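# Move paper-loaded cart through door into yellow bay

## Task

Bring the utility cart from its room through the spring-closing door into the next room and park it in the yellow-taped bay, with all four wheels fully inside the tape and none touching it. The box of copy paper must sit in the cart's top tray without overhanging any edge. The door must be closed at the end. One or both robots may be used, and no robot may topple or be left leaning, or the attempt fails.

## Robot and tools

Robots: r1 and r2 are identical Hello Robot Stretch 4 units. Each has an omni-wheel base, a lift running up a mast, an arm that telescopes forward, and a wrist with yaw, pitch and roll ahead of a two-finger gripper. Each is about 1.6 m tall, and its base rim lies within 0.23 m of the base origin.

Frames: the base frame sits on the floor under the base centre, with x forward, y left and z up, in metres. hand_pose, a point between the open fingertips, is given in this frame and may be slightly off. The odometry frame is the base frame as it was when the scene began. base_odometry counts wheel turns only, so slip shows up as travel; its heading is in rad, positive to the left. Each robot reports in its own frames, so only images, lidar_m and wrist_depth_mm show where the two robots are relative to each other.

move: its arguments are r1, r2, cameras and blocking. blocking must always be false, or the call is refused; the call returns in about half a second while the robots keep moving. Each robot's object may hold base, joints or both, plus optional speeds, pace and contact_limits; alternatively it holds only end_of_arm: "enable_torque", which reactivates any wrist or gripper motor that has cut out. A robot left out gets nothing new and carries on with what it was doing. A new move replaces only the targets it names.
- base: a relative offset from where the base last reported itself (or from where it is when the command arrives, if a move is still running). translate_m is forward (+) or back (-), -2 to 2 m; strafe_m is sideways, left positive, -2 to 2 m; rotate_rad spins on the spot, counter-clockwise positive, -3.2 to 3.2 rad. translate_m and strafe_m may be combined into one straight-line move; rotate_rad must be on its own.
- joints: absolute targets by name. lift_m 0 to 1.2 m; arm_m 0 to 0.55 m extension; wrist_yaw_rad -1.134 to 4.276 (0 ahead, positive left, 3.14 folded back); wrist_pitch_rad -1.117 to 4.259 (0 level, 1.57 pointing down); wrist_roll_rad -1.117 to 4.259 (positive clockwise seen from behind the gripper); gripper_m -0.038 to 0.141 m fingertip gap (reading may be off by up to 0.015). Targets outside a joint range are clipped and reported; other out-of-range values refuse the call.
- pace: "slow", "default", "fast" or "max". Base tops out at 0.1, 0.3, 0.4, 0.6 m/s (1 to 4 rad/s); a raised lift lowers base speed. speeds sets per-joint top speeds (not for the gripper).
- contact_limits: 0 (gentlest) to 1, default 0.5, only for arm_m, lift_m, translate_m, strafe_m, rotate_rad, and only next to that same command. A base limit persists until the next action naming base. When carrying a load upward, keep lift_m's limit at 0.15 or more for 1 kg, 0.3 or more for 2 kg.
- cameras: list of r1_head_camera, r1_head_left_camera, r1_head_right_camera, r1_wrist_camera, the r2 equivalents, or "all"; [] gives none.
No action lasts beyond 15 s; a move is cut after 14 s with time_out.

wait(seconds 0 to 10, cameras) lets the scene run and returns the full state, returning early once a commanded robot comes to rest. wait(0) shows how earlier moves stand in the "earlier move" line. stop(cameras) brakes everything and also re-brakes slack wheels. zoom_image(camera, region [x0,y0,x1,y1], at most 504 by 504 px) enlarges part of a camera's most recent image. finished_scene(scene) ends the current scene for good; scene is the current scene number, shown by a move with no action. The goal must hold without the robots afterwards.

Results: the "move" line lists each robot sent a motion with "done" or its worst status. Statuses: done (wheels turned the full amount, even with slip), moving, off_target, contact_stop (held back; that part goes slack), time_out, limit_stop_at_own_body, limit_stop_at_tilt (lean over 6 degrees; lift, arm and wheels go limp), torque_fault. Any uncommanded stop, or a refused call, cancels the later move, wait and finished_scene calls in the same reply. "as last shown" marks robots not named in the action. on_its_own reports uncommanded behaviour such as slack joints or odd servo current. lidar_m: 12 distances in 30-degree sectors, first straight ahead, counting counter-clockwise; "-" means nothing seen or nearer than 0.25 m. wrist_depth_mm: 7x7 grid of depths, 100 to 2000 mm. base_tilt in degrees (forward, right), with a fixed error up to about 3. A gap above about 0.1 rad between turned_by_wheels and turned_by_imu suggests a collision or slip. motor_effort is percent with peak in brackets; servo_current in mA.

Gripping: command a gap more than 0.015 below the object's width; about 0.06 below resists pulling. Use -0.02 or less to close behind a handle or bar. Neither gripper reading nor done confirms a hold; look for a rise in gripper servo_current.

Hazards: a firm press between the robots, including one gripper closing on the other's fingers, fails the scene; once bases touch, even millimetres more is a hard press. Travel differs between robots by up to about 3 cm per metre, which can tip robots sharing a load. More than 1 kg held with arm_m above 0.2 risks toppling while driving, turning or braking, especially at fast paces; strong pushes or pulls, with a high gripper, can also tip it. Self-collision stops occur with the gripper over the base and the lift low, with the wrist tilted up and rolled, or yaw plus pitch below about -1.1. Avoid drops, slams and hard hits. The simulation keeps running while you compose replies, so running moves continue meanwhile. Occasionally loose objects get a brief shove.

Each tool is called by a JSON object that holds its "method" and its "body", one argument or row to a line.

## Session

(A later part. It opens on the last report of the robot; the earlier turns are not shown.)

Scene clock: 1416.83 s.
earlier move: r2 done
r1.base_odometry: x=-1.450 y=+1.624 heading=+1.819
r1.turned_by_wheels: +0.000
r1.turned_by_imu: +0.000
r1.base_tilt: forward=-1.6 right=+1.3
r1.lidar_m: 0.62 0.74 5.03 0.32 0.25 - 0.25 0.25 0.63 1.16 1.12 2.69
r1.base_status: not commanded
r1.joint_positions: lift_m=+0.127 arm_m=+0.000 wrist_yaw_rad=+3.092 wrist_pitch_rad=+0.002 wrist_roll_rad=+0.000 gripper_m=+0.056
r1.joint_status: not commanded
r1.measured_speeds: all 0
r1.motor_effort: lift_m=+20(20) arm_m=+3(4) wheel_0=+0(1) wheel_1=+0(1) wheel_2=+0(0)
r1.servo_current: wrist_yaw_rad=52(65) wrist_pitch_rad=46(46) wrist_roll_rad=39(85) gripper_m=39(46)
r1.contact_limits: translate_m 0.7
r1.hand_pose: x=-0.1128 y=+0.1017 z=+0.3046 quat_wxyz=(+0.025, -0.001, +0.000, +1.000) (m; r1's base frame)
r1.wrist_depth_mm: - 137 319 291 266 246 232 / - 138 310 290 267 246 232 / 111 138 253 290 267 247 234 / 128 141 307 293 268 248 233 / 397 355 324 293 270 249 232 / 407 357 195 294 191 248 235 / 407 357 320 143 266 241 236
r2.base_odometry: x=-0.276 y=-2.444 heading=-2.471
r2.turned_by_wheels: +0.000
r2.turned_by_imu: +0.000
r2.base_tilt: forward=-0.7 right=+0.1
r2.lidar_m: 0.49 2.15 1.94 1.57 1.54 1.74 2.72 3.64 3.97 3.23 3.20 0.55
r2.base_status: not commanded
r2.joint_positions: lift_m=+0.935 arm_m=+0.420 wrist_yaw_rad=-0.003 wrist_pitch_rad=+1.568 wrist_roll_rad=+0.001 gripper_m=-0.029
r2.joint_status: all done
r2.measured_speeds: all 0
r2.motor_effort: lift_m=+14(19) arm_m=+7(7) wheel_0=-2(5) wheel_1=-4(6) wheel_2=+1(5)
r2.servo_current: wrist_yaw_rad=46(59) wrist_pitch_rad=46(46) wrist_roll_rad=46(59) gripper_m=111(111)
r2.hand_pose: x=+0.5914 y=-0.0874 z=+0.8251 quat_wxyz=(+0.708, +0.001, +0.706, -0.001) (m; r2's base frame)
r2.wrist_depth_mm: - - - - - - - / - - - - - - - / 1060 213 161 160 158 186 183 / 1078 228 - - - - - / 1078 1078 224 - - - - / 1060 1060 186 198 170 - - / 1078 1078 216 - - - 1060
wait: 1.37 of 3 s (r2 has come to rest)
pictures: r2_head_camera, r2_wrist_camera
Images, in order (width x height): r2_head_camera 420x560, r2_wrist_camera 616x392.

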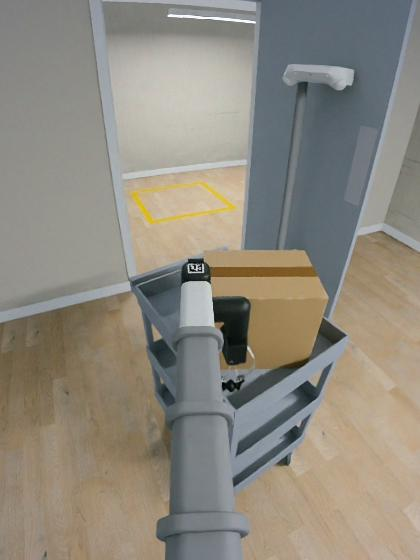

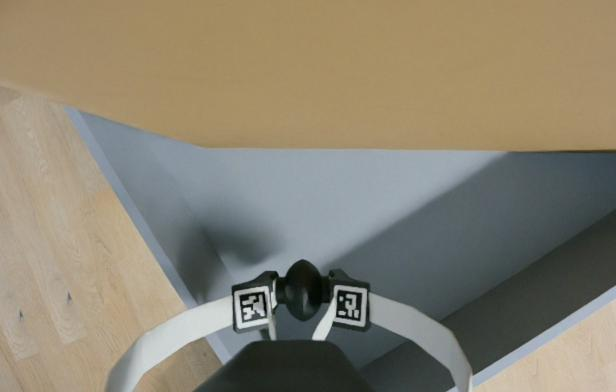

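{"method": "move", "body": {
  "blocking": false,
  "r2": {"base":{"translate_m":-0.55,"strafe_m":0.35},"pace":"slow"}
}}

{"method": "wait", "body": {
  "seconds": 9,
  "cameras": ["r2_head_camera","r2_wrist_camera"]
}}

Scene clock: 1422.47 s.
move: r2 moving
r1: as last shown
r1.base_tilt: forward=-1.5 right=+1.3
r1.lidar_m: 0.59 0.75 5.03 0.29 0.25 - 0.25 0.25 0.63 1.16 1.12 2.70
r1.motor_effort: lift_m=+20(20) arm_m=+4(4) wheel_0=+0(1) wheel_1=+0(0) wheel_2=+0(0)
r1.servo_current: wrist_yaw_rad=59(59) wrist_pitch_rad=46(52) wrist_roll_rad=39(78) gripper_m=39(52)
r1.contact_limits: translate_m 0.7
r1.wrist_depth_mm: - 137 319 290 266 247 233 / - 137 312 291 267 247 234 / 111 138 252 291 268 249 234 / 129 142 307 293 270 247 233 / 397 359 322 293 268 249 233 / 407 359 196 294 191 250 235 / 407 362 319 143 267 241 236
r2.base_odometry: x=-0.262 y=-2.442 heading=-2.470
r2.turned_by_wheels: +0.000
r2.turned_by_imu: +0.001
r2.base_tilt: forward=-0.7 right=+0.1
r2.lidar_m: 0.50 2.16 1.89 1.54 1.54 1.73 2.67 3.63 3.98 3.24 3.21 0.55
r2.base_status: translate_m moving; strafe_m moving
r2.joint_positions: lift_m=+0.935 arm_m=+0.420 wrist_yaw_rad=-0.003 wrist_pitch_rad=+1.568 wrist_roll_rad=+0.001 gripper_m=-0.029
r2.joint_status: not commanded
r2.measured_speeds: translate_m=-0.047 strafe_m=+0.029 rotate_rad=-0.002 lift_m=+0.000 arm_m=+0.000 wrist_yaw_rad=+0.000 wrist_pitch_rad=+0.000 wrist_roll_rad=+0.000
r2.motor_effort: lift_m=+14(14) arm_m=+7(7) wheel_0=-8(10) wheel_1=+3(4) wheel_2=+8(11)
r2.servo_current: wrist_yaw_rad=46(52) wrist_pitch_rad=39(39) wrist_roll_rad=39(59) gripper_m=104(111)
r2.hand_pose: x=+0.5914 y=-0.0874 z=+0.8251 quat_wxyz=(+0.708, +0.001, +0.706, -0.001) (m; r2's base frame)
r2.wrist_depth_mm: - - - - - - - / 1060 189 142 141 138 135 - / 1042 223 192 227 222 213 - / 1078 1042 - - - - - / 1060 1078 214 - - - - / 1078 1078 187 198 171 - - / 1078 1078 1060 - - - 1025

Scene clock: 1429.67 s.
earlier move: r2 done
r1.base_odometry: x=-1.450 y=+1.624 heading=+1.819
r1.turned_by_wheels: +0.000
r1.turned_by_imu: +0.000
r1.base_tilt: forward=-1.6 right=+1.3
r1.lidar_m: 1.12 1.34 5.03 0.31 0.25 - 0.25 0.26 0.61 1.17 1.12 2.71
r1.base_status: not commanded
r1.joint_positions: lift_m=+0.127 arm_m=+0.000 wrist_yaw_rad=+3.092 wrist_pitch_rad=+0.002 wrist_roll_rad=+0.000 gripper_m=+0.056
r1.joint_status: not commanded
r1.measured_speeds: all 0
r1.motor_effort: lift_m=+20(20) arm_m=+3(4) wheel_0=+0(1) wheel_1=+0(1) wheel_2=+0(0)
r1.servo_current: wrist_yaw_rad=59(78) wrist_pitch_rad=46(52) wrist_roll_rad=52(78) gripper_m=46(52)
r1.contact_limits: translate_m 0.7
r1.hand_pose: x=-0.1128 y=+0.1017 z=+0.3046 quat_wxyz=(+0.025, -0.001, +0.000, +1.000) (m; r1's base frame)
r1.wrist_depth_mm: - 137 319 290 266 246 233 / - 138 310 290 267 247 234 / 111 138 253 293 268 248 233 / 128 142 309 293 268 248 233 / 394 355 324 293 268 249 234 / 407 359 196 294 190 249 234 / 404 359 320 143 266 241 235
r2.base_odometry: x=+0.372 y=-2.375 heading=-2.470
r2.turned_by_wheels: +0.000
r2.turned_by_imu: +0.001
r2.base_tilt: forward=-0.6 right=+0.1
r2.lidar_m: 0.53 2.53 1.30 1.05 1.02 1.14 1.77 3.28 3.59 3.74 3.71 0.60
r2.base_status: done
r2.joint_positions: lift_m=+0.935 arm_m=+0.420 wrist_yaw_rad=+0.002 wrist_pitch_rad=+1.565 wrist_roll_rad=+0.001 gripper_m=-0.029
r2.joint_status: not commanded
r2.measured_speeds: all 0
r2.motor_effort: lift_m=+14(14) arm_m=-3(7) wheel_0=-4(16) wheel_1=+4(7) wheel_2=+5(13)
r2.servo_current: wrist_yaw_rad=46(59) wrist_pitch_rad=39(59) wrist_roll_rad=52(59) gripper_m=98(111)
r2.hand_pose: x=+0.5926 y=-0.0874 z=+0.8251 quat_wxyz=(+0.709, -0.001, +0.705, +0.001) (m; r2's base frame)
r2.wrist_depth_mm: 1078 1060 229 204 178 158 - / 1060 1042 223 - 232 207 192 / 1060 1042 210 - - - - / 1060 1060 236 - - - - / 1060 1060 1060 - - - - / 1078 1078 186 190 171 1042 1025 / 1078 1060 1078 - - - 1025
wait: 7.20 of 9 s (r2 has come to rest)
pictures: r2_head_camera, r2_wrist_camera
Images, in order (width x height): r2_head_camera 420x560, r2_wrist_camera 616x392.

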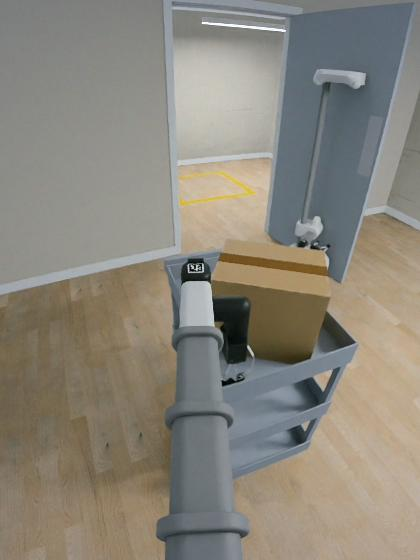

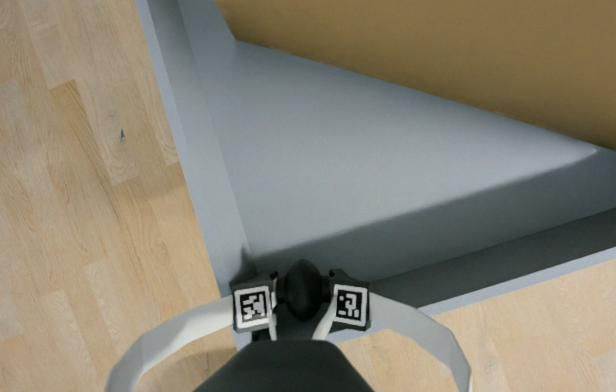

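{"method": "move", "body": {
  "blocking": false,
  "r2": {"base":{"translate_m":-0.28,"strafe_m":0.4},"pace":"slow"}
}}

{"method": "wait", "body": {
  "seconds": 9,
  "cameras": ["r2_head_camera","r2_wrist_camera"]
}}

Scene clock: 1436.83 s.
move: r2 moving
r1: as last shown
r1.base_tilt: forward=-1.5 right=+1.3
r1.lidar_m: 1.14 1.39 5.02 0.31 0.25 - 0.25 0.27 0.61 1.16 1.14 2.68
r1.motor_effort: lift_m=+20(20) arm_m=+4(4) wheel_0=+0(1) wheel_1=+0(0) wheel_2=+0(0)
r1.servo_current: wrist_yaw_rad=52(72) wrist_pitch_rad=39(46) wrist_roll_rad=52(59) gripper_m=46(46)
r1.contact_limits: translate_m 0.7
r1.wrist_depth_mm: - 137 319 289 267 246 233 / - 138 310 291 267 246 234 / 111 138 253 291 270 248 234 / 128 142 307 293 267 248 232 / 394 355 324 294 270 249 234 / 402 362 196 294 191 249 235 / 404 362 320 143 267 240 235
r2.base_odometry: x=+0.384 y=-2.379 heading=-2.470
r2.turned_by_wheels: +0.000
r2.turned_by_imu: +0.001
r2.base_tilt: forward=-0.7 right=+0.1
r2.lidar_m: 0.56 2.54 1.24 1.02 1.02 1.14 1.75 3.25 3.59 3.75 3.71 0.60
r2.base_status: translate_m moving; strafe_m moving
r2.joint_positions: lift_m=+0.935 arm_m=+0.420 wrist_yaw_rad=+0.002 wrist_pitch_rad=+1.565 wrist_roll_rad=+0.001 gripper_m=-0.029
r2.joint_status: not commanded
r2.measured_speeds: translate_m=-0.028 strafe_m=+0.040 rotate_rad=-0.002 lift_m=+0.000 arm_m=+0.000 wrist_yaw_rad=+0.000 wrist_pitch_rad=+0.000 wrist_roll_rad=+0.000
r2.motor_effort: lift_m=+14(14) arm_m=-3(4) wheel_0=-10(11) wheel_1=+4(6) wheel_2=+8(9)
r2.servo_current: wrist_yaw_rad=46(59) wrist_pitch_rad=39(52) wrist_roll_rad=39(52) gripper_m=104(111)
r2.hand_pose: x=+0.5926 y=-0.0874 z=+0.8251 quat_wxyz=(+0.709, -0.001, +0.705, +0.001) (m; r2's base frame)
r2.wrist_depth_mm: 1042 1042 229 208 182 160 - / 1060 1060 216 - 236 213 190 / 1060 1042 208 - - - - / 1060 1060 239 - - - - / 1078 1060 1042 - - - - / 1060 1060 184 198 174 1025 1042 / 1078 1078 1060 - 1042 1025 1060

Scene clock: 1442.50 s.
earlier move: r2 done
r1.base_odometry: x=-1.450 y=+1.624 heading=+1.819
r1.turned_by_wheels: +0.000
r1.turned_by_imu: +0.000
r1.base_tilt: forward=-1.5 right=+1.3
r1.lidar_m: 1.56 2.05 5.02 0.29 0.25 - 0.25 0.25 0.59 1.15 1.13 2.68
r1.base_status: not commanded
r1.joint_positions: lift_m=+0.127 arm_m=+0.000 wrist_yaw_rad=+3.092 wrist_pitch_rad=+0.002 wrist_roll_rad=+0.000 gripper_m=+0.056
r1.joint_status: not commanded
r1.measured_speeds: all 0
r1.motor_effort: lift_m=+20(20) arm_m=+4(4) wheel_0=+0(1) wheel_1=+0(0) wheel_2=+0(0)
r1.servo_current: wrist_yaw_rad=46(78) wrist_pitch_rad=39(52) wrist_roll_rad=52(65) gripper_m=46(46)
r1.contact_limits: translate_m 0.7
r1.hand_pose: x=-0.1128 y=+0.1017 z=+0.3046 quat_wxyz=(+0.025, -0.001, +0.000, +1.000) (m; r1's base frame)
r1.wrist_depth_mm: - 137 319 291 267 246 232 / - 137 312 291 267 247 234 / 111 138 252 293 268 248 234 / 128 142 307 293 268 249 231 / 394 359 322 294 268 249 233 / 407 359 195 294 191 249 236 / 410 364 320 143 267 241 236
r2.base_odometry: x=+0.840 y=-2.514 heading=-2.470
r2.turned_by_wheels: +0.000
r2.turned_by_imu: -0.002
r2.base_tilt: forward=-0.7 right=+0.1
r2.lidar_m: 0.55 1.42 0.71 0.56 0.55 0.62 0.96 3.13 3.45 4.25 0.72 0.56
r2.base_status: done
r2.joint_positions: lift_m=+0.935 arm_m=+0.420 wrist_yaw_rad=+0.002 wrist_pitch_rad=+1.569 wrist_roll_rad=+0.001 gripper_m=-0.029
r2.joint_status: not commanded
r2.measured_speeds: all 0
r2.motor_effort: lift_m=+14(14) arm_m=-4(4) wheel_0=-7(14) wheel_1=+3(7) wheel_2=+5(9)
r2.servo_current: wrist_yaw_rad=39(65) wrist_pitch_rad=33(52) wrist_roll_rad=52(59) gripper_m=104(111)
r2.hand_pose: x=+0.5917 y=-0.0874 z=+0.8251 quat_wxyz=(+0.708, -0.001, +0.706, +0.001) (m; r2's base frame)
r2.wrist_depth_mm: 1060 1042 1042 206 167 134 - / 1042 1042 1025 - 225 156 - / 1042 1042 1025 - - 205 166 / 1060 1042 1060 - - - 209 / 1060 1060 1042 - - - - / 1060 1078 185 198 173 - - / 1078 1060 214 - - - -
wait: 5.67 of 9 s (r2 has come to rest)
pictures: r2_head_camera, r2_wrist_camera
Images, in order (width x height): r2_head_camera 420x560, r2_wrist_camera 616x392.

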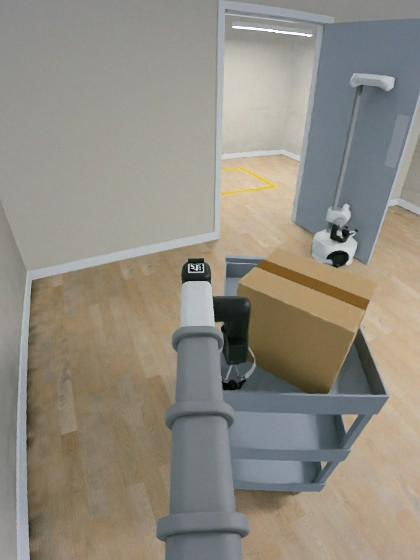

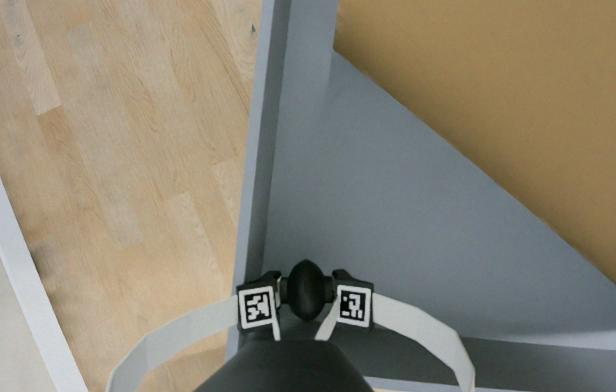

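{"method": "move", "body": {
  "blocking": false,
  "r2": {"joints":{"lift_m":1.12}}
}}

{"method": "wait", "body": {
  "seconds": 3
}}

{"method": "move", "body": {
  "blocking": false,
  "r2": {"joints":{"arm_m":0.0}}
}}

{"method": "wait", "body": {
  "seconds": 3
}}

{"method": "move", "body": {
  "blocking": false,
  "r2": {"base":{"translate_m":1.617,"strafe_m":0.525}}
}}

{"method": "wait", "body": {
  "seconds": 9
}}

{"method": "move", "body": {
  "blocking": false,
  "r2": {"base":{"rotate_rad":2.97}}
}}

{"method": "wait", "body": {
  "seconds": 5
}}

{"method": "wait", "body": {
  "seconds": 0.3,
  "cameras": ["r2_head_camera","r2_head_left_camera","r1_head_left_camera"]
}}

Scene clock: 1463.97 s.
move: r2 moving
r1: as last shown
r1.lidar_m: 1.53 2.04 5.04 0.30 0.25 - 0.25 0.25 0.60 1.15 1.11 2.70
r1.servo_current: wrist_yaw_rad=39(59) wrist_pitch_rad=46(46) wrist_roll_rad=59(59) gripper_m=39(52)
r1.contact_limits: translate_m 0.7
r1.wrist_depth_mm: - 137 319 290 265 246 232 / - 137 309 290 267 247 233 / 111 138 253 293 268 247 234 / 128 142 309 294 268 248 233 / 397 355 320 294 268 249 231 / 407 357 195 294 191 247 236 / 410 359 320 143 267 241 236
r2.base_odometry: x=+0.840 y=-2.514 heading=-2.470
r2.turned_by_wheels: +0.000
r2.turned_by_imu: +0.001
r2.base_tilt: forward=-0.7 right=+0.0
r2.lidar_m: 0.52 1.44 0.72 0.56 0.56 0.61 1.01 3.16 3.48 4.18 0.70 0.54
r2.base_status: not commanded
r2.joint_positions: lift_m=+0.973 arm_m=+0.420 wrist_yaw_rad=+0.002 wrist_pitch_rad=+1.569 wrist_roll_rad=+0.001 gripper_m=-0.029
r2.joint_status: lift_m moving
r2.measured_speeds: translate_m=+0.000 strafe_m=+0.000 rotate_rad=+0.000 lift_m=+0.146 arm_m=+0.000 wrist_yaw_rad=+0.000 wrist_pitch_rad=+0.000 wrist_roll_rad=+0.000
r2.motor_effort: lift_m=+20(23) arm_m=-4(4) wheel_0=-5(7) wheel_1=+3(4) wheel_2=+5(5)
r2.servo_current: wrist_yaw_rad=46(52) wrist_pitch_rad=39(46) wrist_roll_rad=39(59) gripper_m=111(111)
r2.hand_pose: x=+0.5917 y=-0.0874 z=+0.8625 quat_wxyz=(+0.708, -0.001, +0.706, +0.001) (m; r2's base frame)
r2.wrist_depth_mm: 1098 1078 1042 239 168 131 - / 1078 1078 1078 244 226 157 - / 1098 1098 1078 220 - 208 159 / 1118 1078 1078 - - 276 211 / 1098 1098 1078 212 - - 264 / 1098 1118 186 198 170 - - / - 1078 1098 - - - -

Scene clock: 1465.33 s.
earlier move: r2 done
r1.base_odometry: x=-1.450 y=+1.624 heading=+1.819
r1.turned_by_wheels: +0.000
r1.turned_by_imu: +0.000
r1.base_tilt: forward=-1.6 right=+1.3
r1.lidar_m: 1.55 2.03 5.03 0.31 0.25 - 0.25 0.25 0.61 1.16 1.11 2.70
r1.base_status: not commanded
r1.joint_positions: lift_m=+0.127 arm_m=+0.000 wrist_yaw_rad=+3.092 wrist_pitch_rad=+0.002 wrist_roll_rad=+0.000 gripper_m=+0.056
r1.joint_status: not commanded
r1.measured_speeds: all 0
r1.motor_effort: lift_m=+20(20) arm_m=+4(4) wheel_0=+0(1) wheel_1=+0(1) wheel_2=+0(0)
r1.servo_current: wrist_yaw_rad=46(65) wrist_pitch_rad=39(52) wrist_roll_rad=46(59) gripper_m=33(52)
r1.contact_limits: translate_m 0.7
r1.hand_pose: x=-0.1128 y=+0.1017 z=+0.3046 quat_wxyz=(+0.025, -0.001, +0.000, +1.000) (m; r1's base frame)
r1.wrist_depth_mm: - 137 319 291 267 247 233 / - 138 312 291 266 247 233 / 111 138 252 290 268 247 234 / 128 141 309 291 268 248 234 / 397 355 322 296 271 249 234 / 404 357 195 294 190 250 236 / 410 362 319 143 266 240 236
r2.base_odometry: x=+0.840 y=-2.514 heading=-2.470
r2.turned_by_wheels: +0.000
r2.turned_by_imu: +0.000
r2.base_tilt: forward=-0.7 right=+0.1
r2.lidar_m: 0.54 1.43 0.71 0.54 0.55 0.63 0.98 3.16 3.47 4.23 0.71 0.54
r2.base_status: not commanded
r2.joint_positions: lift_m=+1.120 arm_m=+0.420 wrist_yaw_rad=+0.002 wrist_pitch_rad=+1.569 wrist_roll_rad=+0.001 gripper_m=-0.029
r2.joint_status: all done
r2.measured_speeds: all 0
r2.motor_effort: lift_m=+21(26) arm_m=-3(4) wheel_0=-5(7) wheel_1=+3(4) wheel_2=+5(5)
r2.servo_current: wrist_yaw_rad=39(59) wrist_pitch_rad=39(46) wrist_roll_rad=46(65) gripper_m=104(111)
r2.hand_pose: x=+0.5917 y=-0.0874 z=+1.0095 quat_wxyz=(+0.708, -0.001, +0.706, +0.001) (m; r2's base frame)
r2.wrist_depth_mm: 1229 1229 1205 1205 175 157 - / 1229 1229 1229 436 230 159 157 / 1229 1229 1229 1229 324 207 159 / 1229 1255 1229 1229 - 300 211 / 1229 1255 1229 373 - 424 309 / - 1281 186 199 170 1229 1205 / - 1255 1255 - - - 1229
wait: 1.37 of 3 s (r2 has come to rest)

Scene clock: 1465.83 s.
move: r2 moving
r1: as last shown
r1.base_tilt: forward=-1.5 right=+1.3
r1.lidar_m: 1.56 2.04 5.02 0.31 0.25 - 0.25 0.26 0.59 1.20 1.13 2.69
r1.motor_effort: lift_m=+20(20) arm_m=+4(4) wheel_0=+0(0) wheel_1=+0(0) wheel_2=+0(0)
r1.servo_current: wrist_yaw_rad=46(59) wrist_pitch_rad=39(46) wrist_roll_rad=39(59) gripper_m=46(46)
r1.contact_limits: translate_m 0.7
r1.wrist_depth_mm: - 137 320 290 267 246 232 / - 137 312 293 266 247 232 / 111 138 252 293 268 248 235 / 128 142 310 291 268 247 232 / 397 355 322 293 268 249 232 / 402 362 195 293 191 249 235 / 410 359 320 143 267 241 236
r2.base_odometry: x=+0.840 y=-2.514 heading=-2.470
r2.turned_by_wheels: +0.000
r2.turned_by_imu: +0.000
r2.base_tilt: forward=-0.6 right=+0.0
r2.lidar_m: 0.51 1.43 0.72 0.56 0.55 0.63 0.98 3.13 3.47 4.21 0.70 0.56
r2.base_status: not commanded
r2.joint_positions: lift_m=+1.120 arm_m=+0.369 wrist_yaw_rad=+0.002 wrist_pitch_rad=+1.569 wrist_roll_rad=+0.001 gripper_m=-0.029
r2.joint_status: arm_m moving
r2.measured_speeds: translate_m=+0.000 strafe_m=+0.000 rotate_rad=+0.000 lift_m=+0.000 arm_m=-0.195 wrist_yaw_rad=+0.000 wrist_pitch_rad=+0.000 wrist_roll_rad=+0.000
r2.motor_effort: lift_m=+21(21) arm_m=-7(10) wheel_0=-4(5) wheel_1=+3(4) wheel_2=+5(5)
r2.servo_current: wrist_yaw_rad=46(52) wrist_pitch_rad=39(46) wrist_roll_rad=39(52) gripper_m=98(104)
r2.hand_pose: x=+0.5412 y=-0.0874 z=+1.0095 quat_wxyz=(+0.708, -0.001, +0.706, +0.001) (m; r2's base frame)
r2.wrist_depth_mm: 1229 1205 1205 1205 247 184 - / 1205 1229 1255 1205 334 229 185 / 1255 1229 1205 1229 424 301 230 / 1255 1229 1229 1229 - 370 304 / - 1229 1255 1255 1205 1229 1229 / - 1281 186 198 179 1229 1205 / - 1205 1255 - - - 1205

Scene clock: 1467.67 s.
earlier move: r2 done
r1.base_odometry: x=-1.450 y=+1.624 heading=+1.819
r1.turned_by_wheels: +0.000
r1.turned_by_imu: +0.000
r1.base_tilt: forward=-1.6 right=+1.3
r1.lidar_m: 1.58 2.06 5.01 0.32 0.25 - 0.25 0.26 0.60 1.18 1.13 2.69
r1.base_status: not commanded
r1.joint_positions: lift_m=+0.127 arm_m=+0.000 wrist_yaw_rad=+3.092 wrist_pitch_rad=+0.002 wrist_roll_rad=+0.000 gripper_m=+0.056
r1.joint_status: not commanded
r1.measured_speeds: all 0
r1.motor_effort: lift_m=+20(20) arm_m=+4(4) wheel_0=+0(1) wheel_1=+0(1) wheel_2=+0(0)
r1.servo_current: wrist_yaw_rad=39(65) wrist_pitch_rad=33(46) wrist_roll_rad=46(78) gripper_m=39(46)
r1.contact_limits: translate_m 0.7
r1.hand_pose: x=-0.1128 y=+0.1017 z=+0.3046 quat_wxyz=(+0.025, -0.001, +0.000, +1.000) (m; r1's base frame)
r1.wrist_depth_mm: - 137 319 289 266 246 233 / - 138 312 291 268 246 234 / 111 138 252 291 270 248 234 / 128 141 307 293 268 247 233 / 399 357 322 293 268 247 233 / 404 359 195 293 191 249 235 / 407 362 320 143 266 241 236
r2.base_odometry: x=+0.840 y=-2.514 heading=-2.470
r2.turned_by_wheels: +0.000
r2.turned_by_imu: +0.000
r2.base_tilt: forward=-0.7 right=+0.1
r2.lidar_m: 0.54 1.36 0.72 0.58 0.54 0.62 0.99 3.14 3.46 4.22 0.72 0.54
r2.base_status: not commanded
r2.joint_positions: lift_m=+1.120 arm_m=+0.000 wrist_yaw_rad=+0.002 wrist_pitch_rad=+1.569 wrist_roll_rad=+0.001 gripper_m=-0.029
r2.joint_status: all done
r2.measured_speeds: all 0
r2.motor_effort: lift_m=+21(21) arm_m=-7(12) wheel_0=-4(5) wheel_1=+3(4) wheel_2=+5(5)
r2.servo_current: wrist_yaw_rad=46(59) wrist_pitch_rad=39(46) wrist_roll_rad=59(65) gripper_m=104(111)
r2.hand_pose: x=+0.1719 y=-0.0874 z=+1.0096 quat_wxyz=(+0.708, -0.001, +0.706, +0.001) (m; r2's base frame)
r2.wrist_depth_mm: 1255 1229 1205 1205 - - 1182 / 1255 1182 1229 1205 1205 1182 1182 / 1255 1255 1229 1205 1229 1205 1182 / - 1255 1229 1205 1205 1205 1229 / - 1255 1229 - 1229 1255 1205 / - 1281 186 198 179 1255 1229 / - - 1229 - - - 1229
wait: 1.83 of 3 s (r2 has come to rest)

Scene clock: 1468.17 s.
move: r2 moving
r1: as last shown
r1.lidar_m: 1.52 2.03 5.03 0.32 0.25 - 0.25 0.25 0.58 1.18 1.10 2.69
r1.motor_effort: lift_m=+20(20) arm_m=+4(4) wheel_0=+0(1) wheel_1=+0(0) wheel_2=+0(0)
r1.servo_current: wrist_yaw_rad=52(59) wrist_pitch_rad=39(46) wrist_roll_rad=39(72) gripper_m=39(46)
r1.contact_limits: translate_m 0.7
r1.wrist_depth_mm: - 137 320 290 266 246 232 / - 137 314 291 267 247 234 / 111 138 252 291 270 248 234 / 128 142 307 291 268 248 232 / 397 359 322 294 271 249 232 / 404 362 195 293 190 250 235 / 413 357 320 143 268 241 236
r2.base_odometry: x=+0.822 y=-2.542 heading=-2.470
r2.turned_by_wheels: +0.000
r2.turned_by_imu: +0.001
r2.base_tilt: forward=-0.7 right=+0.1
r2.lidar_m: 0.52 1.41 0.69 0.56 0.56 0.63 0.98 3.19 3.50 4.22 0.65 0.51
r2.base_status: translate_m moving; strafe_m moving
r2.joint_positions: lift_m=+1.120 arm_m=+0.000 wrist_yaw_rad=+0.002 wrist_pitch_rad=+1.569 wrist_roll_rad=+0.001 gripper_m=-0.029
r2.joint_status: not commanded
r2.measured_speeds: translate_m=+0.120 strafe_m=+0.037 rotate_rad=+0.002 lift_m=+0.000 arm_m=+0.000 wrist_yaw_rad=+0.000 wrist_pitch_rad=+0.000 wrist_roll_rad=+0.000
r2.motor_effort: lift_m=+21(21) arm_m=-7(7) wheel_0=+2(7) wheel_1=+9(11) wheel_2=-11(12)
r2.servo_current: wrist_yaw_rad=46(52) wrist_pitch_rad=33(39) wrist_roll_rad=39(52) gripper_m=98(104)
r2.hand_pose: x=+0.1719 y=-0.0874 z=+1.0096 quat_wxyz=(+0.708, -0.001, +0.706, +0.001) (m; r2's base frame)
r2.wrist_depth_mm: 1255 1205 1182 1205 - - 1182 / 1229 1229 1255 1205 1205 1182 1182 / 1229 1229 1255 1229 1205 1205 1205 / - 1255 1229 1229 1229 1205 1205 / - 1255 1229 - 1255 1205 1182 / - 1229 186 198 179 1229 1229 / - - 1255 - - - 1229

Scene clock: 1474.77 s.
earlier move: r2 done
r1.base_odometry: x=-1.450 y=+1.624 heading=+1.819
r1.turned_by_wheels: +0.000
r1.turned_by_imu: +0.000
r1.base_tilt: forward=-1.6 right=+1.3
r1.lidar_m: 1.57 2.04 5.04 0.30 0.25 - 0.25 0.25 0.61 1.17 1.11 1.85
r1.base_status: not commanded
r1.joint_positions: lift_m=+0.127 arm_m=+0.000 wrist_yaw_rad=+3.092 wrist_pitch_rad=+0.002 wrist_roll_rad=+0.000 gripper_m=+0.056
r1.joint_status: not commanded
r1.measured_speeds: all 0
r1.motor_effort: lift_m=+20(20) arm_m=+4(4) wheel_0=+0(1) wheel_1=+0(1) wheel_2=+0(0)
r1.servo_current: wrist_yaw_rad=59(72) wrist_pitch_rad=46(52) wrist_roll_rad=39(85) gripper_m=46(52)
r1.contact_limits: translate_m 0.7
r1.hand_pose: x=-0.1128 y=+0.1017 z=+0.3046 quat_wxyz=(+0.025, -0.001, +0.000, +1.000) (m; r1's base frame)
r1.wrist_depth_mm: - 137 319 290 266 246 232 / - 137 310 291 268 247 233 / 111 138 252 291 270 247 235 / 129 142 307 293 268 248 233 / 397 355 322 293 268 248 234 / 402 362 195 293 191 250 236 / 407 359 319 143 267 240 236
r2.base_odometry: x=-0.099 y=-3.932 heading=-2.470
r2.turned_by_wheels: +0.000
r2.turned_by_imu: +0.003
r2.base_tilt: forward=-0.7 right=+0.1
r2.lidar_m: 0.97 0.95 0.82 0.64 0.64 0.73 1.16 0.86 0.76 4.14 1.88 1.21
r2.base_status: done
r2.joint_positions: lift_m=+1.120 arm_m=+0.000 wrist_yaw_rad=+0.002 wrist_pitch_rad=+1.569 wrist_roll_rad=+0.001 gripper_m=-0.029
r2.joint_status: not commanded
r2.measured_speeds: all 0
r2.motor_effort: lift_m=+21(21) arm_m=-7(7) wheel_0=+3(11) wheel_1=+3(11) wheel_2=-5(13)
r2.servo_current: wrist_yaw_rad=46(65) wrist_pitch_rad=33(52) wrist_roll_rad=52(65) gripper_m=91(111)
r2.hand_pose: x=+0.1719 y=-0.0874 z=+1.0096 quat_wxyz=(+0.708, -0.001, +0.706, +0.001) (m; r2's base frame)
r2.wrist_depth_mm: 1160 1205 1229 1205 1205 1182 1182 / 1229 1229 1229 1229 1205 1182 1182 / 1255 1229 1229 1205 1205 1205 1205 / 1255 1255 1229 1229 1229 1205 1205 / - 1229 1255 - 1229 1205 1229 / - 1255 186 199 179 1205 1205 / - 1255 1229 - - - 1205
wait: 6.60 of 9 s (r2 has come to rest)

Scene clock: 1475.27 s.
move: r2 moving
r1: as last shown
r1.lidar_m: 1.55 2.05 5.02 0.30 0.25 - 0.25 0.26 0.61 1.14 1.09 1.86
r1.motor_effort: lift_m=+20(20) arm_m=+4(4) wheel_0=+0(1) wheel_1=+0(0) wheel_2=+0(0)
r1.servo_current: wrist_yaw_rad=46(59) wrist_pitch_rad=39(46) wrist_roll_rad=39(59) gripper_m=39(52)
r1.contact_limits: translate_m 0.7
r1.wrist_depth_mm: - 137 317 290 267 247 233 / - 138 310 291 267 248 233 / 111 138 252 293 268 247 234 / 128 142 309 293 268 248 232 / 399 359 322 294 268 250 232 / 407 362 196 294 191 249 235 / 404 362 320 143 266 241 236
r2.base_odometry: x=-0.099 y=-3.932 heading=-2.315
r2.turned_by_wheels: +0.155
r2.turned_by_imu: +0.151
r2.base_tilt: forward=-0.7 right=+0.1
r2.lidar_m: 0.97 0.97 0.75 0.65 0.66 0.80 1.46 0.78 0.75 1.90 1.86 1.07
r2.base_status: rotate_rad moving
r2.joint_positions: lift_m=+1.120 arm_m=+0.000 wrist_yaw_rad=+0.002 wrist_pitch_rad=+1.569 wrist_roll_rad=+0.001 gripper_m=-0.029
r2.joint_status: not commanded
r2.measured_speeds: translate_m=-0.001 strafe_m=+0.000 rotate_rad=+0.601 lift_m=+0.000 arm_m=+0.000 wrist_yaw_rad=+0.000 wrist_pitch_rad=+0.000 wrist_roll_rad=+0.000
r2.motor_effort: lift_m=+21(21) arm_m=-7(7) wheel_0=-5(10) wheel_1=-8(8) wheel_2=-8(10)
r2.servo_current: wrist_yaw_rad=39(52) wrist_pitch_rad=39(46) wrist_roll_rad=46(65) gripper_m=104(104)
r2.hand_pose: x=+0.1719 y=-0.0874 z=+1.0096 quat_wxyz=(+0.708, -0.001, +0.706, +0.001) (m; r2's base frame)
r2.wrist_depth_mm: 1255 1229 1229 1229 1182 1182 1205 / 1255 1229 1229 1229 1182 1205 1182 / 1229 1255 1255 1229 1229 1182 1182 / - 1255 1229 1229 1229 1205 1205 / - 1255 1255 - 1205 1229 1205 / - 1255 186 199 179 1205 1205 / - 1255 1255 - - - 1229

Scene clock: 1478.47 s.
earlier move: r2 done
r1.base_odometry: x=-1.450 y=+1.624 heading=+1.819
r1.turned_by_wheels: +0.000
r1.turned_by_imu: +0.000
r1.base_tilt: forward=-1.5 right=+1.3
r1.lidar_m: 1.57 2.04 5.02 0.32 0.25 - 0.25 0.26 0.62 1.17 1.12 1.85
r1.base_status: not commanded
r1.joint_positions: lift_m=+0.127 arm_m=+0.000 wrist_yaw_rad=+3.092 wrist_pitch_rad=+0.002 wrist_roll_rad=+0.000 gripper_m=+0.056
r1.joint_status: not commanded
r1.measured_speeds: all 0
r1.motor_effort: lift_m=+20(20) arm_m=+4(4) wheel_0=+0(1) wheel_1=+0(0) wheel_2=+0(0)
r1.servo_current: wrist_yaw_rad=52(65) wrist_pitch_rad=52(52) wrist_roll_rad=46(72) gripper_m=46(52)
r1.contact_limits: translate_m 0.7
r1.hand_pose: x=-0.1128 y=+0.1017 z=+0.3046 quat_wxyz=(+0.025, -0.001, +0.000, +1.000) (m; r1's base frame)
r1.wrist_depth_mm: - 137 319 290 265 247 231 / - 138 312 290 267 247 234 / 111 138 252 291 270 248 234 / 128 142 309 294 270 248 233 / 399 359 322 293 270 248 232 / 407 359 195 294 190 249 236 / 407 359 317 143 266 240 236
r2.base_odometry: x=-0.099 y=-3.931 heading=+0.499
r2.turned_by_wheels: +2.814
r2.turned_by_imu: +2.739
r2.base_tilt: forward=-0.6 right=+0.1
r2.lidar_m: 0.91 1.07 0.78 0.99 1.86 1.46 1.03 0.95 0.98 0.69 0.63 0.65
r2.base_status: done
r2.joint_positions: lift_m=+1.120 arm_m=+0.000 wrist_yaw_rad=+0.002 wrist_pitch_rad=+1.569 wrist_roll_rad=+0.001 gripper_m=-0.029
r2.joint_status: not commanded
r2.measured_speeds: all 0
r2.motor_effort: lift_m=+20(21) arm_m=-7(7) wheel_0=-4(11) wheel_1=-4(9) wheel_2=-4(11)
r2.servo_current: wrist_yaw_rad=46(65) wrist_pitch_rad=46(46) wrist_roll_rad=33(65) gripper_m=104(111)
r2.hand_pose: x=+0.1719 y=-0.0874 z=+1.0096 quat_wxyz=(+0.708, -0.001, +0.706, +0.001) (m; r2's base frame)
r2.wrist_depth_mm: 1229 1229 1229 1205 1229 - - / 1255 1205 1229 1205 1205 - - / 1255 1255 1255 1229 1229 1205 - / 1255 1229 1229 1229 1205 1205 - / 1229 1281 1229 - 1229 1229 - / 1229 1255 185 199 179 1205 1205 / 1281 1281 1255 - - - 1229
wait: 3.20 of 5 s (r2 has come to rest)

Scene clock: 1478.77 s.
r1.base_odometry: x=-1.450 y=+1.624 heading=+1.819
r1.turned_by_wheels: +0.000
r1.turned_by_imu: +0.000
r1.base_tilt: forward=-1.6 right=+1.3
r1.lidar_m: 1.55 2.04 5.03 0.31 0.25 - 0.25 0.26 0.61 1.16 1.12 1.83
r1.base_status: not commanded
r1.joint_positions: lift_m=+0.127 arm_m=+0.000 wrist_yaw_rad=+3.092 wrist_pitch_rad=+0.002 wrist_roll_rad=+0.000 gripper_m=+0.056
r1.joint_status: not commanded
r1.measured_speeds: all 0
r1.motor_effort: lift_m=+20(20) arm_m=+4(4) wheel_0=+0(1) wheel_1=+0(0) wheel_2=+0(0)
r1.servo_current: wrist_yaw_rad=39(65) wrist_pitch_rad=46(52) wrist_roll_rad=46(72) gripper_m=39(52)
r1.contact_limits: translate_m 0.7
r1.hand_pose: x=-0.1128 y=+0.1017 z=+0.3046 quat_wxyz=(+0.025, -0.001, +0.000, +1.000) (m; r1's base frame)
r1.wrist_depth_mm: - 137 320 290 267 247 232 / - 137 312 290 267 247 234 / 111 138 252 291 268 248 235 / 128 141 307 293 268 248 232 / 397 355 322 293 270 247 232 / 404 359 195 294 191 249 236 / 407 357 320 143 266 241 235
r2.base_odometry: x=-0.099 y=-3.931 heading=+0.499
r2.turned_by_wheels: +0.000
r2.turned_by_imu: +0.000
r2.base_tilt: forward=-0.7 right=+0.0
r2.lidar_m: 0.94 1.07 0.75 1.00 1.87 1.45 1.04 0.97 0.99 0.69 0.64 0.65
r2.base_status: done
r2.joint_positions: lift_m=+1.120 arm_m=+0.000 wrist_yaw_rad=+0.002 wrist_pitch_rad=+1.569 wrist_roll_rad=+0.001 gripper_m=-0.029
r2.joint_status: not commanded
r2.measured_speeds: all 0
r2.motor_effort: lift_m=+21(21) arm_m=-7(7) wheel_0=-4(11) wheel_1=-4(9) wheel_2=-4(11)
r2.servo_current: wrist_yaw_rad=39(65) wrist_pitch_rad=39(46) wrist_roll_rad=39(65) gripper_m=104(111)
r2.hand_pose: x=+0.1719 y=-0.0874 z=+1.0096 quat_wxyz=(+0.708, -0.001, +0.706, +0.001) (m; r2's base frame)
r2.wrist_depth_mm: 1229 1255 1205 1229 1205 - - / 1229 1255 1255 1205 1182 - - / 1229 1255 1205 1229 1205 1160 - / 1229 1229 1229 1229 1229 1182 - / 1255 1229 1255 - 1205 1229 - / 1229 1255 185 200 179 1182 1182 / 1281 1281 1255 - - - 1229
wait: 0.30 s; at rest by 0.27 s
pictures: r1_head_left_camera, r2_head_camera, r2_head_left_camera
Images, in order (width x height): r1_head_left_camera 420x672, r2_head_camera 420x560, r2_head_left_camera 420x672.

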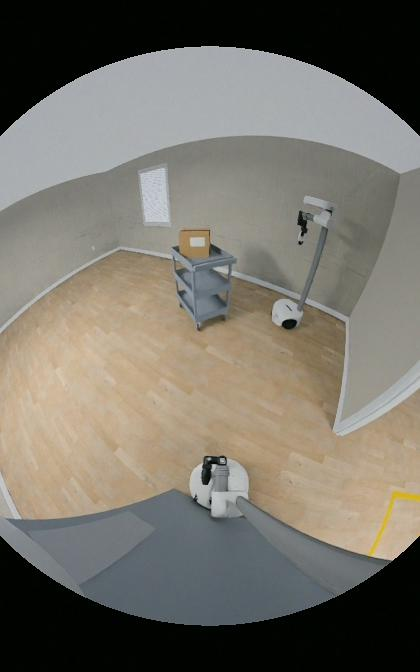

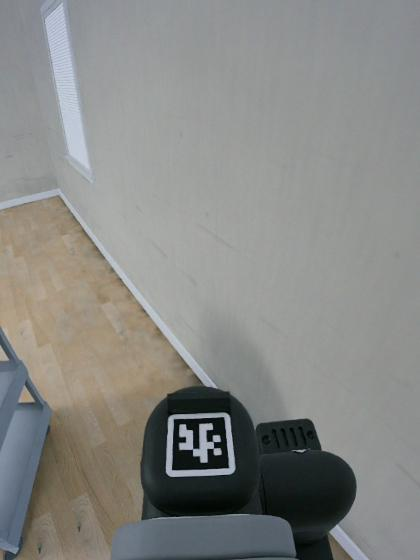

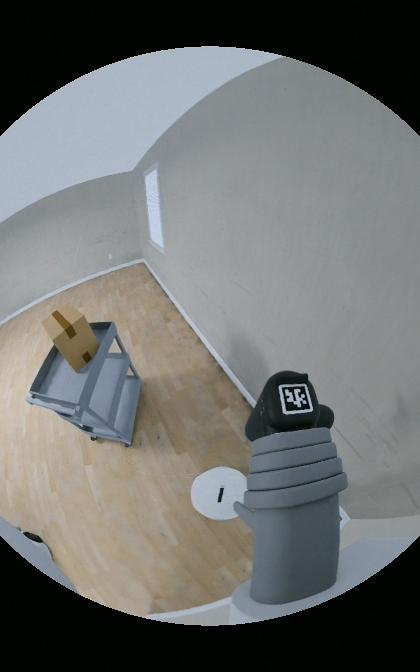

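{"method": "move", "body": {
  "blocking": false,
  "r2": {"base":{"translate_m":-0.546,"strafe_m":0.908}}
}}

{"method": "wait", "body": {
  "seconds": 6,
  "cameras": ["r2_head_camera","r2_head_left_camera"]
}}

Scene clock: 1486.27 s.
move: r2 moving
r1: as last shown
r1.base_tilt: forward=-1.5 right=+1.3
r1.lidar_m: 1.53 2.02 5.02 0.32 0.25 - 0.25 0.25 0.61 1.15 1.13 1.81
r1.servo_current: wrist_yaw_rad=65(65) wrist_pitch_rad=46(46) wrist_roll_rad=52(52) gripper_m=39(46)
r1.contact_limits: translate_m 0.7
r1.wrist_depth_mm: - 137 319 291 266 246 232 / - 137 312 291 267 248 234 / 111 138 252 291 268 247 234 / 128 142 309 293 268 248 233 / 397 359 322 293 270 250 232 / 404 362 195 293 192 249 235 / 410 362 319 143 267 240 235
r2.base_odometry: x=-0.126 y=-3.916 heading=+0.500
r2.turned_by_wheels: +0.001
r2.turned_by_imu: +0.001
r2.base_tilt: forward=-0.7 right=+0.1
r2.lidar_m: 0.94 1.02 0.76 1.03 1.83 1.44 1.04 0.95 0.99 0.71 0.67 0.71
r2.base_status: translate_m moving; strafe_m moving
r2.joint_positions: lift_m=+1.120 arm_m=+0.000 wrist_yaw_rad=+0.002 wrist_pitch_rad=+1.569 wrist_roll_rad=+0.001 gripper_m=-0.029
r2.joint_status: not commanded
r2.measured_speeds: translate_m=-0.061 strafe_m=+0.105 rotate_rad=-0.005 lift_m=+0.000 arm_m=+0.000 wrist_yaw_rad=+0.000 wrist_pitch_rad=+0.000 wrist_roll_rad=+0.000
r2.motor_effort: lift_m=+20(21) arm_m=-7(7) wheel_0=-8(14) wheel_1=+8(8) wheel_2=+9(10)
r2.servo_current: wrist_yaw_rad=52(52) wrist_pitch_rad=39(46) wrist_roll_rad=39(52) gripper_m=104(111)
r2.hand_pose: x=+0.1719 y=-0.0874 z=+1.0096 quat_wxyz=(+0.708, -0.001, +0.706, +0.001) (m; r2's base frame)
r2.wrist_depth_mm: 1118 1205 1229 1205 1205 - - / 1098 1229 1229 1182 1205 - - / 1255 1229 1229 1205 1229 1205 - / 1255 1255 1205 1229 1205 1229 - / 1255 1229 1229 - 1205 1229 - / 1255 1255 185 199 179 1205 1205 / 1255 1255 1255 - - - 1205

Scene clock: 1490.80 s.
earlier move: r2 done
r1.base_odometry: x=-1.450 y=+1.624 heading=+1.819
r1.turned_by_wheels: +0.000
r1.turned_by_imu: +0.000
r1.base_tilt: forward=-1.5 right=+1.3
r1.lidar_m: 0.81 2.04 5.02 0.31 0.25 - 0.25 0.25 0.63 1.17 1.13 0.80
r1.base_status: not commanded
r1.joint_positions: lift_m=+0.127 arm_m=+0.000 wrist_yaw_rad=+3.092 wrist_pitch_rad=+0.002 wrist_roll_rad=+0.000 gripper_m=+0.056
r1.joint_status: not commanded
r1.measured_speeds: all 0
r1.motor_effort: lift_m=+20(20) arm_m=+4(4) wheel_0=+0(1) wheel_1=+0(0) wheel_2=+0(0)
r1.servo_current: wrist_yaw_rad=46(65) wrist_pitch_rad=46(52) wrist_roll_rad=39(72) gripper_m=39(46)
r1.contact_limits: translate_m 0.7
r1.hand_pose: x=-0.1128 y=+0.1017 z=+0.3046 quat_wxyz=(+0.025, -0.001, +0.000, +1.000) (m; r1's base frame)
r1.wrist_depth_mm: - 137 319 291 267 247 233 / - 138 310 291 267 247 233 / 111 138 252 293 267 248 234 / 128 142 307 293 270 249 232 / 399 357 322 294 268 248 232 / 404 362 195 294 191 249 236 / 407 362 320 143 267 241 235
r2.base_odometry: x=-1.013 y=-3.396 heading=+0.500
r2.turned_by_wheels: +0.000
r2.turned_by_imu: +0.000
r2.base_tilt: forward=-0.7 right=+0.0
r2.lidar_m: 0.77 0.78 4.49 3.19 0.80 0.85 1.62 0.97 1.02 1.39 1.69 1.77
r2.base_status: done
r2.joint_positions: lift_m=+1.120 arm_m=+0.000 wrist_yaw_rad=+0.002 wrist_pitch_rad=+1.569 wrist_roll_rad=+0.001 gripper_m=-0.029
r2.joint_status: not commanded
r2.measured_speeds: all 0
r2.motor_effort: lift_m=+21(21) arm_m=-7(7) wheel_0=-1(14) wheel_1=+2(10) wheel_2=+4(11)
r2.servo_current: wrist_yaw_rad=46(65) wrist_pitch_rad=39(46) wrist_roll_rad=33(59) gripper_m=98(111)
r2.hand_pose: x=+0.1719 y=-0.0874 z=+1.0096 quat_wxyz=(+0.708, -0.001, +0.706, +0.001) (m; r2's base frame)
r2.wrist_depth_mm: 1255 1229 1229 1229 1182 1229 1182 / 1281 1229 1229 1205 1205 1205 1205 / 1255 1229 1229 1255 1255 1205 1205 / 1255 1229 1229 1229 1205 1205 1182 / 1281 1255 1255 - 1229 1229 1205 / 1255 1255 185 200 179 1229 1205 / 1281 1255 1255 - - - 1229
wait: 4.53 of 6 s (r2 has come to rest)
pictures: r2_head_camera, r2_head_left_camera
Images, in order (width x height): r2_head_camera 420x560, r2_head_left_camera 420x672.

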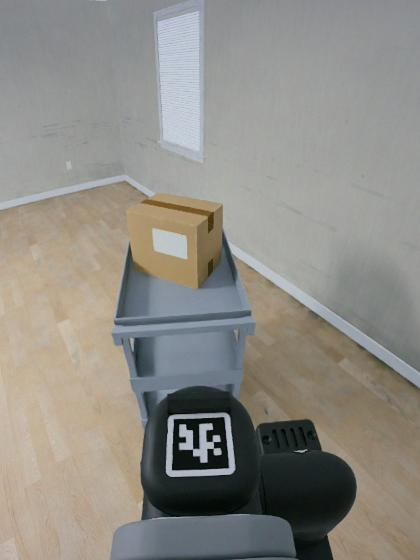

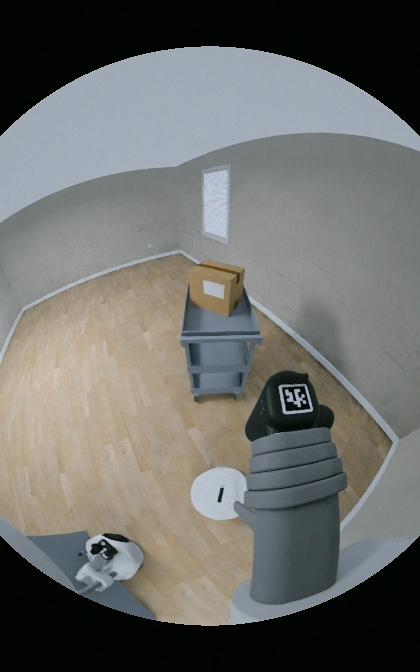

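{"method": "move", "body": {
  "blocking": false,
  "r2": {"base":{"translate_m":0.34,"strafe_m":0.09},"joints":{"arm_m":0.42,"gripper_m":0.14}}
}}

{"method": "wait", "body": {
  "seconds": 4
}}

{"method": "wait", "body": {
  "seconds": 1,
  "cameras": ["r2_head_camera","r2_wrist_camera"]
}}

Scene clock: 1505.00 s.
move: r2 moving
r1: as last shown
r1.lidar_m: 0.83 2.03 5.02 0.30 0.25 - 0.25 0.25 0.60 1.19 1.12 0.79
r1.servo_current: wrist_yaw_rad=52(65) wrist_pitch_rad=46(46) wrist_roll_rad=52(59) gripper_m=46(46)
r1.contact_limits: translate_m 0.7
r1.wrist_depth_mm: - 137 319 290 266 245 233 / - 137 312 291 267 247 233 / 111 138 252 293 266 249 234 / 128 142 309 293 267 248 233 / 394 355 322 293 270 248 233 / 404 359 195 293 191 249 236 / 410 359 319 143 267 241 236
r2.base_odometry: x=-0.990 y=-3.374 heading=+0.500
r2.turned_by_wheels: +0.000
r2.turned_by_imu: +0.001
r2.base_tilt: forward=-0.7 right=+0.1
r2.lidar_m: 0.73 0.72 4.51 3.21 0.85 0.85 1.64 0.99 1.06 1.42 1.70 1.73
r2.base_status: translate_m moving; strafe_m moving
r2.joint_positions: lift_m=+1.120 arm_m=+0.051 wrist_yaw_rad=+0.002 wrist_pitch_rad=+1.569 wrist_roll_rad=+0.001 gripper_m=-0.003
r2.joint_status: arm_m moving; gripper_m moving
r2.measured_speeds: translate_m=+0.121 strafe_m=+0.032 rotate_rad=-0.005 lift_m=+0.000 arm_m=+0.195 wrist_yaw_rad=+0.000 wrist_pitch_rad=+0.000 wrist_roll_rad=+0.000
r2.motor_effort: lift_m=+20(21) arm_m=+11(13) wheel_0=+8(8) wheel_1=+10(10) wheel_2=-12(12)
r2.servo_current: wrist_yaw_rad=52(52) wrist_pitch_rad=33(46) wrist_roll_rad=46(59) gripper_m=78(111)
r2.hand_pose: x=+0.2222 y=-0.0874 z=+1.0096 quat_wxyz=(+0.708, -0.001, +0.706, +0.001) (m; r2's base frame)
r2.wrist_depth_mm: 1229 1229 1205 1229 1205 1182 1182 / 1255 1229 1229 1255 1205 1182 1229 / 1281 1255 1229 1229 1205 1205 1182 / 1255 1255 1229 1229 1229 1205 1205 / 1255 1229 1255 - 1229 1229 1205 / 1255 1255 186 193 181 1205 1205 / 1255 1229 1229 - - 1205 1229

Scene clock: 1507.13 s.
earlier move: r2 done
r1.base_odometry: x=-1.450 y=+1.624 heading=+1.819
r1.turned_by_wheels: +0.000
r1.turned_by_imu: +0.000
r1.base_tilt: forward=-1.5 right=+1.3
r1.lidar_m: 0.99 2.04 5.02 0.31 0.25 - 0.25 0.25 0.60 1.14 1.12 2.69
r1.base_status: not commanded
r1.joint_positions: lift_m=+0.127 arm_m=+0.000 wrist_yaw_rad=+3.092 wrist_pitch_rad=+0.002 wrist_roll_rad=+0.000 gripper_m=+0.056
r1.joint_status: not commanded
r1.measured_speeds: all 0
r1.motor_effort: lift_m=+20(20) arm_m=+4(4) wheel_0=+0(1) wheel_1=+0(0) wheel_2=+0(0)
r1.servo_current: wrist_yaw_rad=65(65) wrist_pitch_rad=46(46) wrist_roll_rad=46(65) gripper_m=46(46)
r1.contact_limits: translate_m 0.7
r1.hand_pose: x=-0.1128 y=+0.1017 z=+0.3046 quat_wxyz=(+0.025, -0.001, +0.000, +1.000) (m; r1's base frame)
r1.wrist_depth_mm: - 137 319 291 267 247 233 / - 137 312 290 268 246 233 / 111 138 252 291 270 248 234 / 128 142 306 293 270 248 233 / 397 355 322 294 268 248 232 / 407 362 195 293 191 248 236 / 410 362 319 143 267 241 235
r2.base_odometry: x=-0.758 y=-3.154 heading=+0.500
r2.turned_by_wheels: +0.000
r2.turned_by_imu: +0.001
r2.base_tilt: forward=-0.7 right=+0.0
r2.lidar_m: 0.41 0.40 4.64 3.33 1.41 1.02 1.77 1.30 1.36 1.66 1.59 0.47
r2.base_status: done
r2.joint_positions: lift_m=+1.120 arm_m=+0.420 wrist_yaw_rad=+0.002 wrist_pitch_rad=+1.569 wrist_roll_rad=+0.001 gripper_m=+0.140
r2.joint_status: all done
r2.measured_speeds: all 0
r2.motor_effort: lift_m=+20(21) arm_m=+7(13) wheel_0=+4(8) wheel_1=+2(10) wheel_2=-4(14)
r2.servo_current: wrist_yaw_rad=46(59) wrist_pitch_rad=33(46) wrist_roll_rad=46(59) gripper_m=46(111)
r2.hand_pose: x=+0.5915 y=-0.0874 z=+1.0096 quat_wxyz=(+0.708, -0.001, +0.706, +0.001) (m; r2's base frame)
r2.wrist_depth_mm: 424 - 278 210 - 1182 1182 / 424 - 394 334 - 1205 1182 / 433 - - - - 1205 1182 / 433 - - - - 427 1205 / 1255 - - - - 433 1205 / 1255 377 217 166 368 394 1182 / 1229 387 402 - 373 379 1205
wait: 2.13 of 4 s (r2 has come to rest)

Scene clock: 1508.13 s.
r1.base_odometry: x=-1.450 y=+1.624 heading=+1.819
r1.turned_by_wheels: +0.000
r1.turned_by_imu: +0.000
r1.base_tilt: forward=-1.5 right=+1.3
r1.lidar_m: 1.02 2.07 5.02 0.29 0.25 - 0.25 0.26 0.62 1.15 1.12 2.68
r1.base_status: not commanded
r1.joint_positions: lift_m=+0.127 arm_m=+0.000 wrist_yaw_rad=+3.092 wrist_pitch_rad=+0.002 wrist_roll_rad=+0.000 gripper_m=+0.056
r1.joint_status: not commanded
r1.measured_speeds: all 0
r1.motor_effort: lift_m=+20(20) arm_m=+4(4) wheel_0=+0(1) wheel_1=+0(0) wheel_2=+0(0)
r1.servo_current: wrist_yaw_rad=39(65) wrist_pitch_rad=39(46) wrist_roll_rad=39(65) gripper_m=39(46)
r1.contact_limits: translate_m 0.7
r1.hand_pose: x=-0.1128 y=+0.1017 z=+0.3046 quat_wxyz=(+0.025, -0.001, +0.000, +1.000) (m; r1's base frame)
r1.wrist_depth_mm: - 137 319 291 266 248 233 / - 138 310 290 267 248 234 / 111 138 252 293 270 248 234 / 129 141 307 291 268 248 232 / 397 359 324 294 268 248 233 / 407 359 196 291 190 249 235 / 410 362 320 143 267 240 236
r2.base_odometry: x=-0.758 y=-3.154 heading=+0.500
r2.turned_by_wheels: +0.000
r2.turned_by_imu: +0.000
r2.base_tilt: forward=-0.7 right=+0.0
r2.lidar_m: 0.42 0.44 4.62 3.30 1.43 1.03 1.71 1.30 1.38 1.67 1.59 0.48
r2.base_status: done
r2.joint_positions: lift_m=+1.120 arm_m=+0.420 wrist_yaw_rad=+0.002 wrist_pitch_rad=+1.569 wrist_roll_rad=+0.001 gripper_m=+0.140
r2.joint_status: all done
r2.measured_speeds: all 0
r2.motor_effort: lift_m=+20(21) arm_m=+7(13) wheel_0=+5(8) wheel_1=+3(10) wheel_2=-4(14)
r2.servo_current: wrist_yaw_rad=46(59) wrist_pitch_rad=39(46) wrist_roll_rad=46(59) gripper_m=52(111)
r2.hand_pose: x=+0.5915 y=-0.0874 z=+1.0096 quat_wxyz=(+0.708, -0.001, +0.706, +0.001) (m; r2's base frame)
r2.wrist_depth_mm: 424 - 281 208 - 1182 1205 / 421 - 397 334 - 1182 1205 / 436 - - - - 1182 1205 / 433 - - - - 424 1205 / 1229 - - - - 433 1182 / 1281 379 216 166 368 392 1229 / 1281 384 402 - 373 382 1229
wait: 1.00 s; at rest by 0.27 s
pictures: r2_head_camera, r2_wrist_camera
Images, in order (width x height): r2_head_camera 420x560, r2_wrist_camera 616x392.

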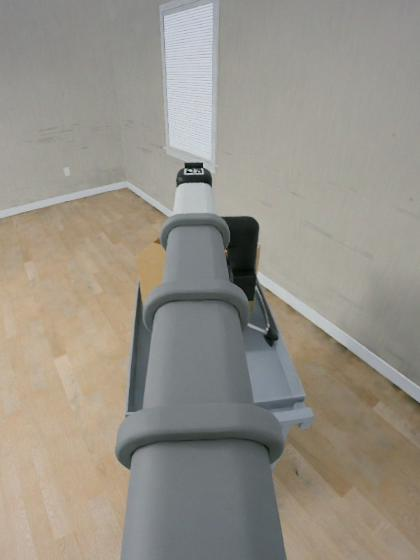

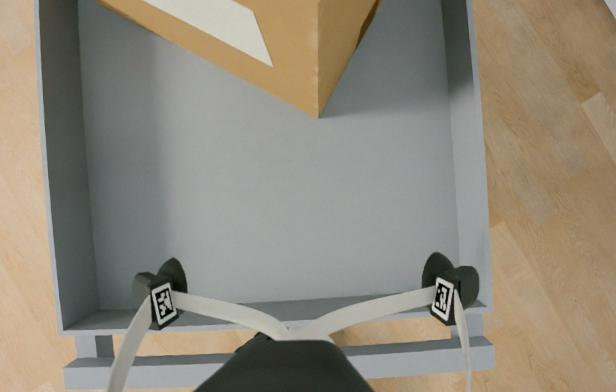

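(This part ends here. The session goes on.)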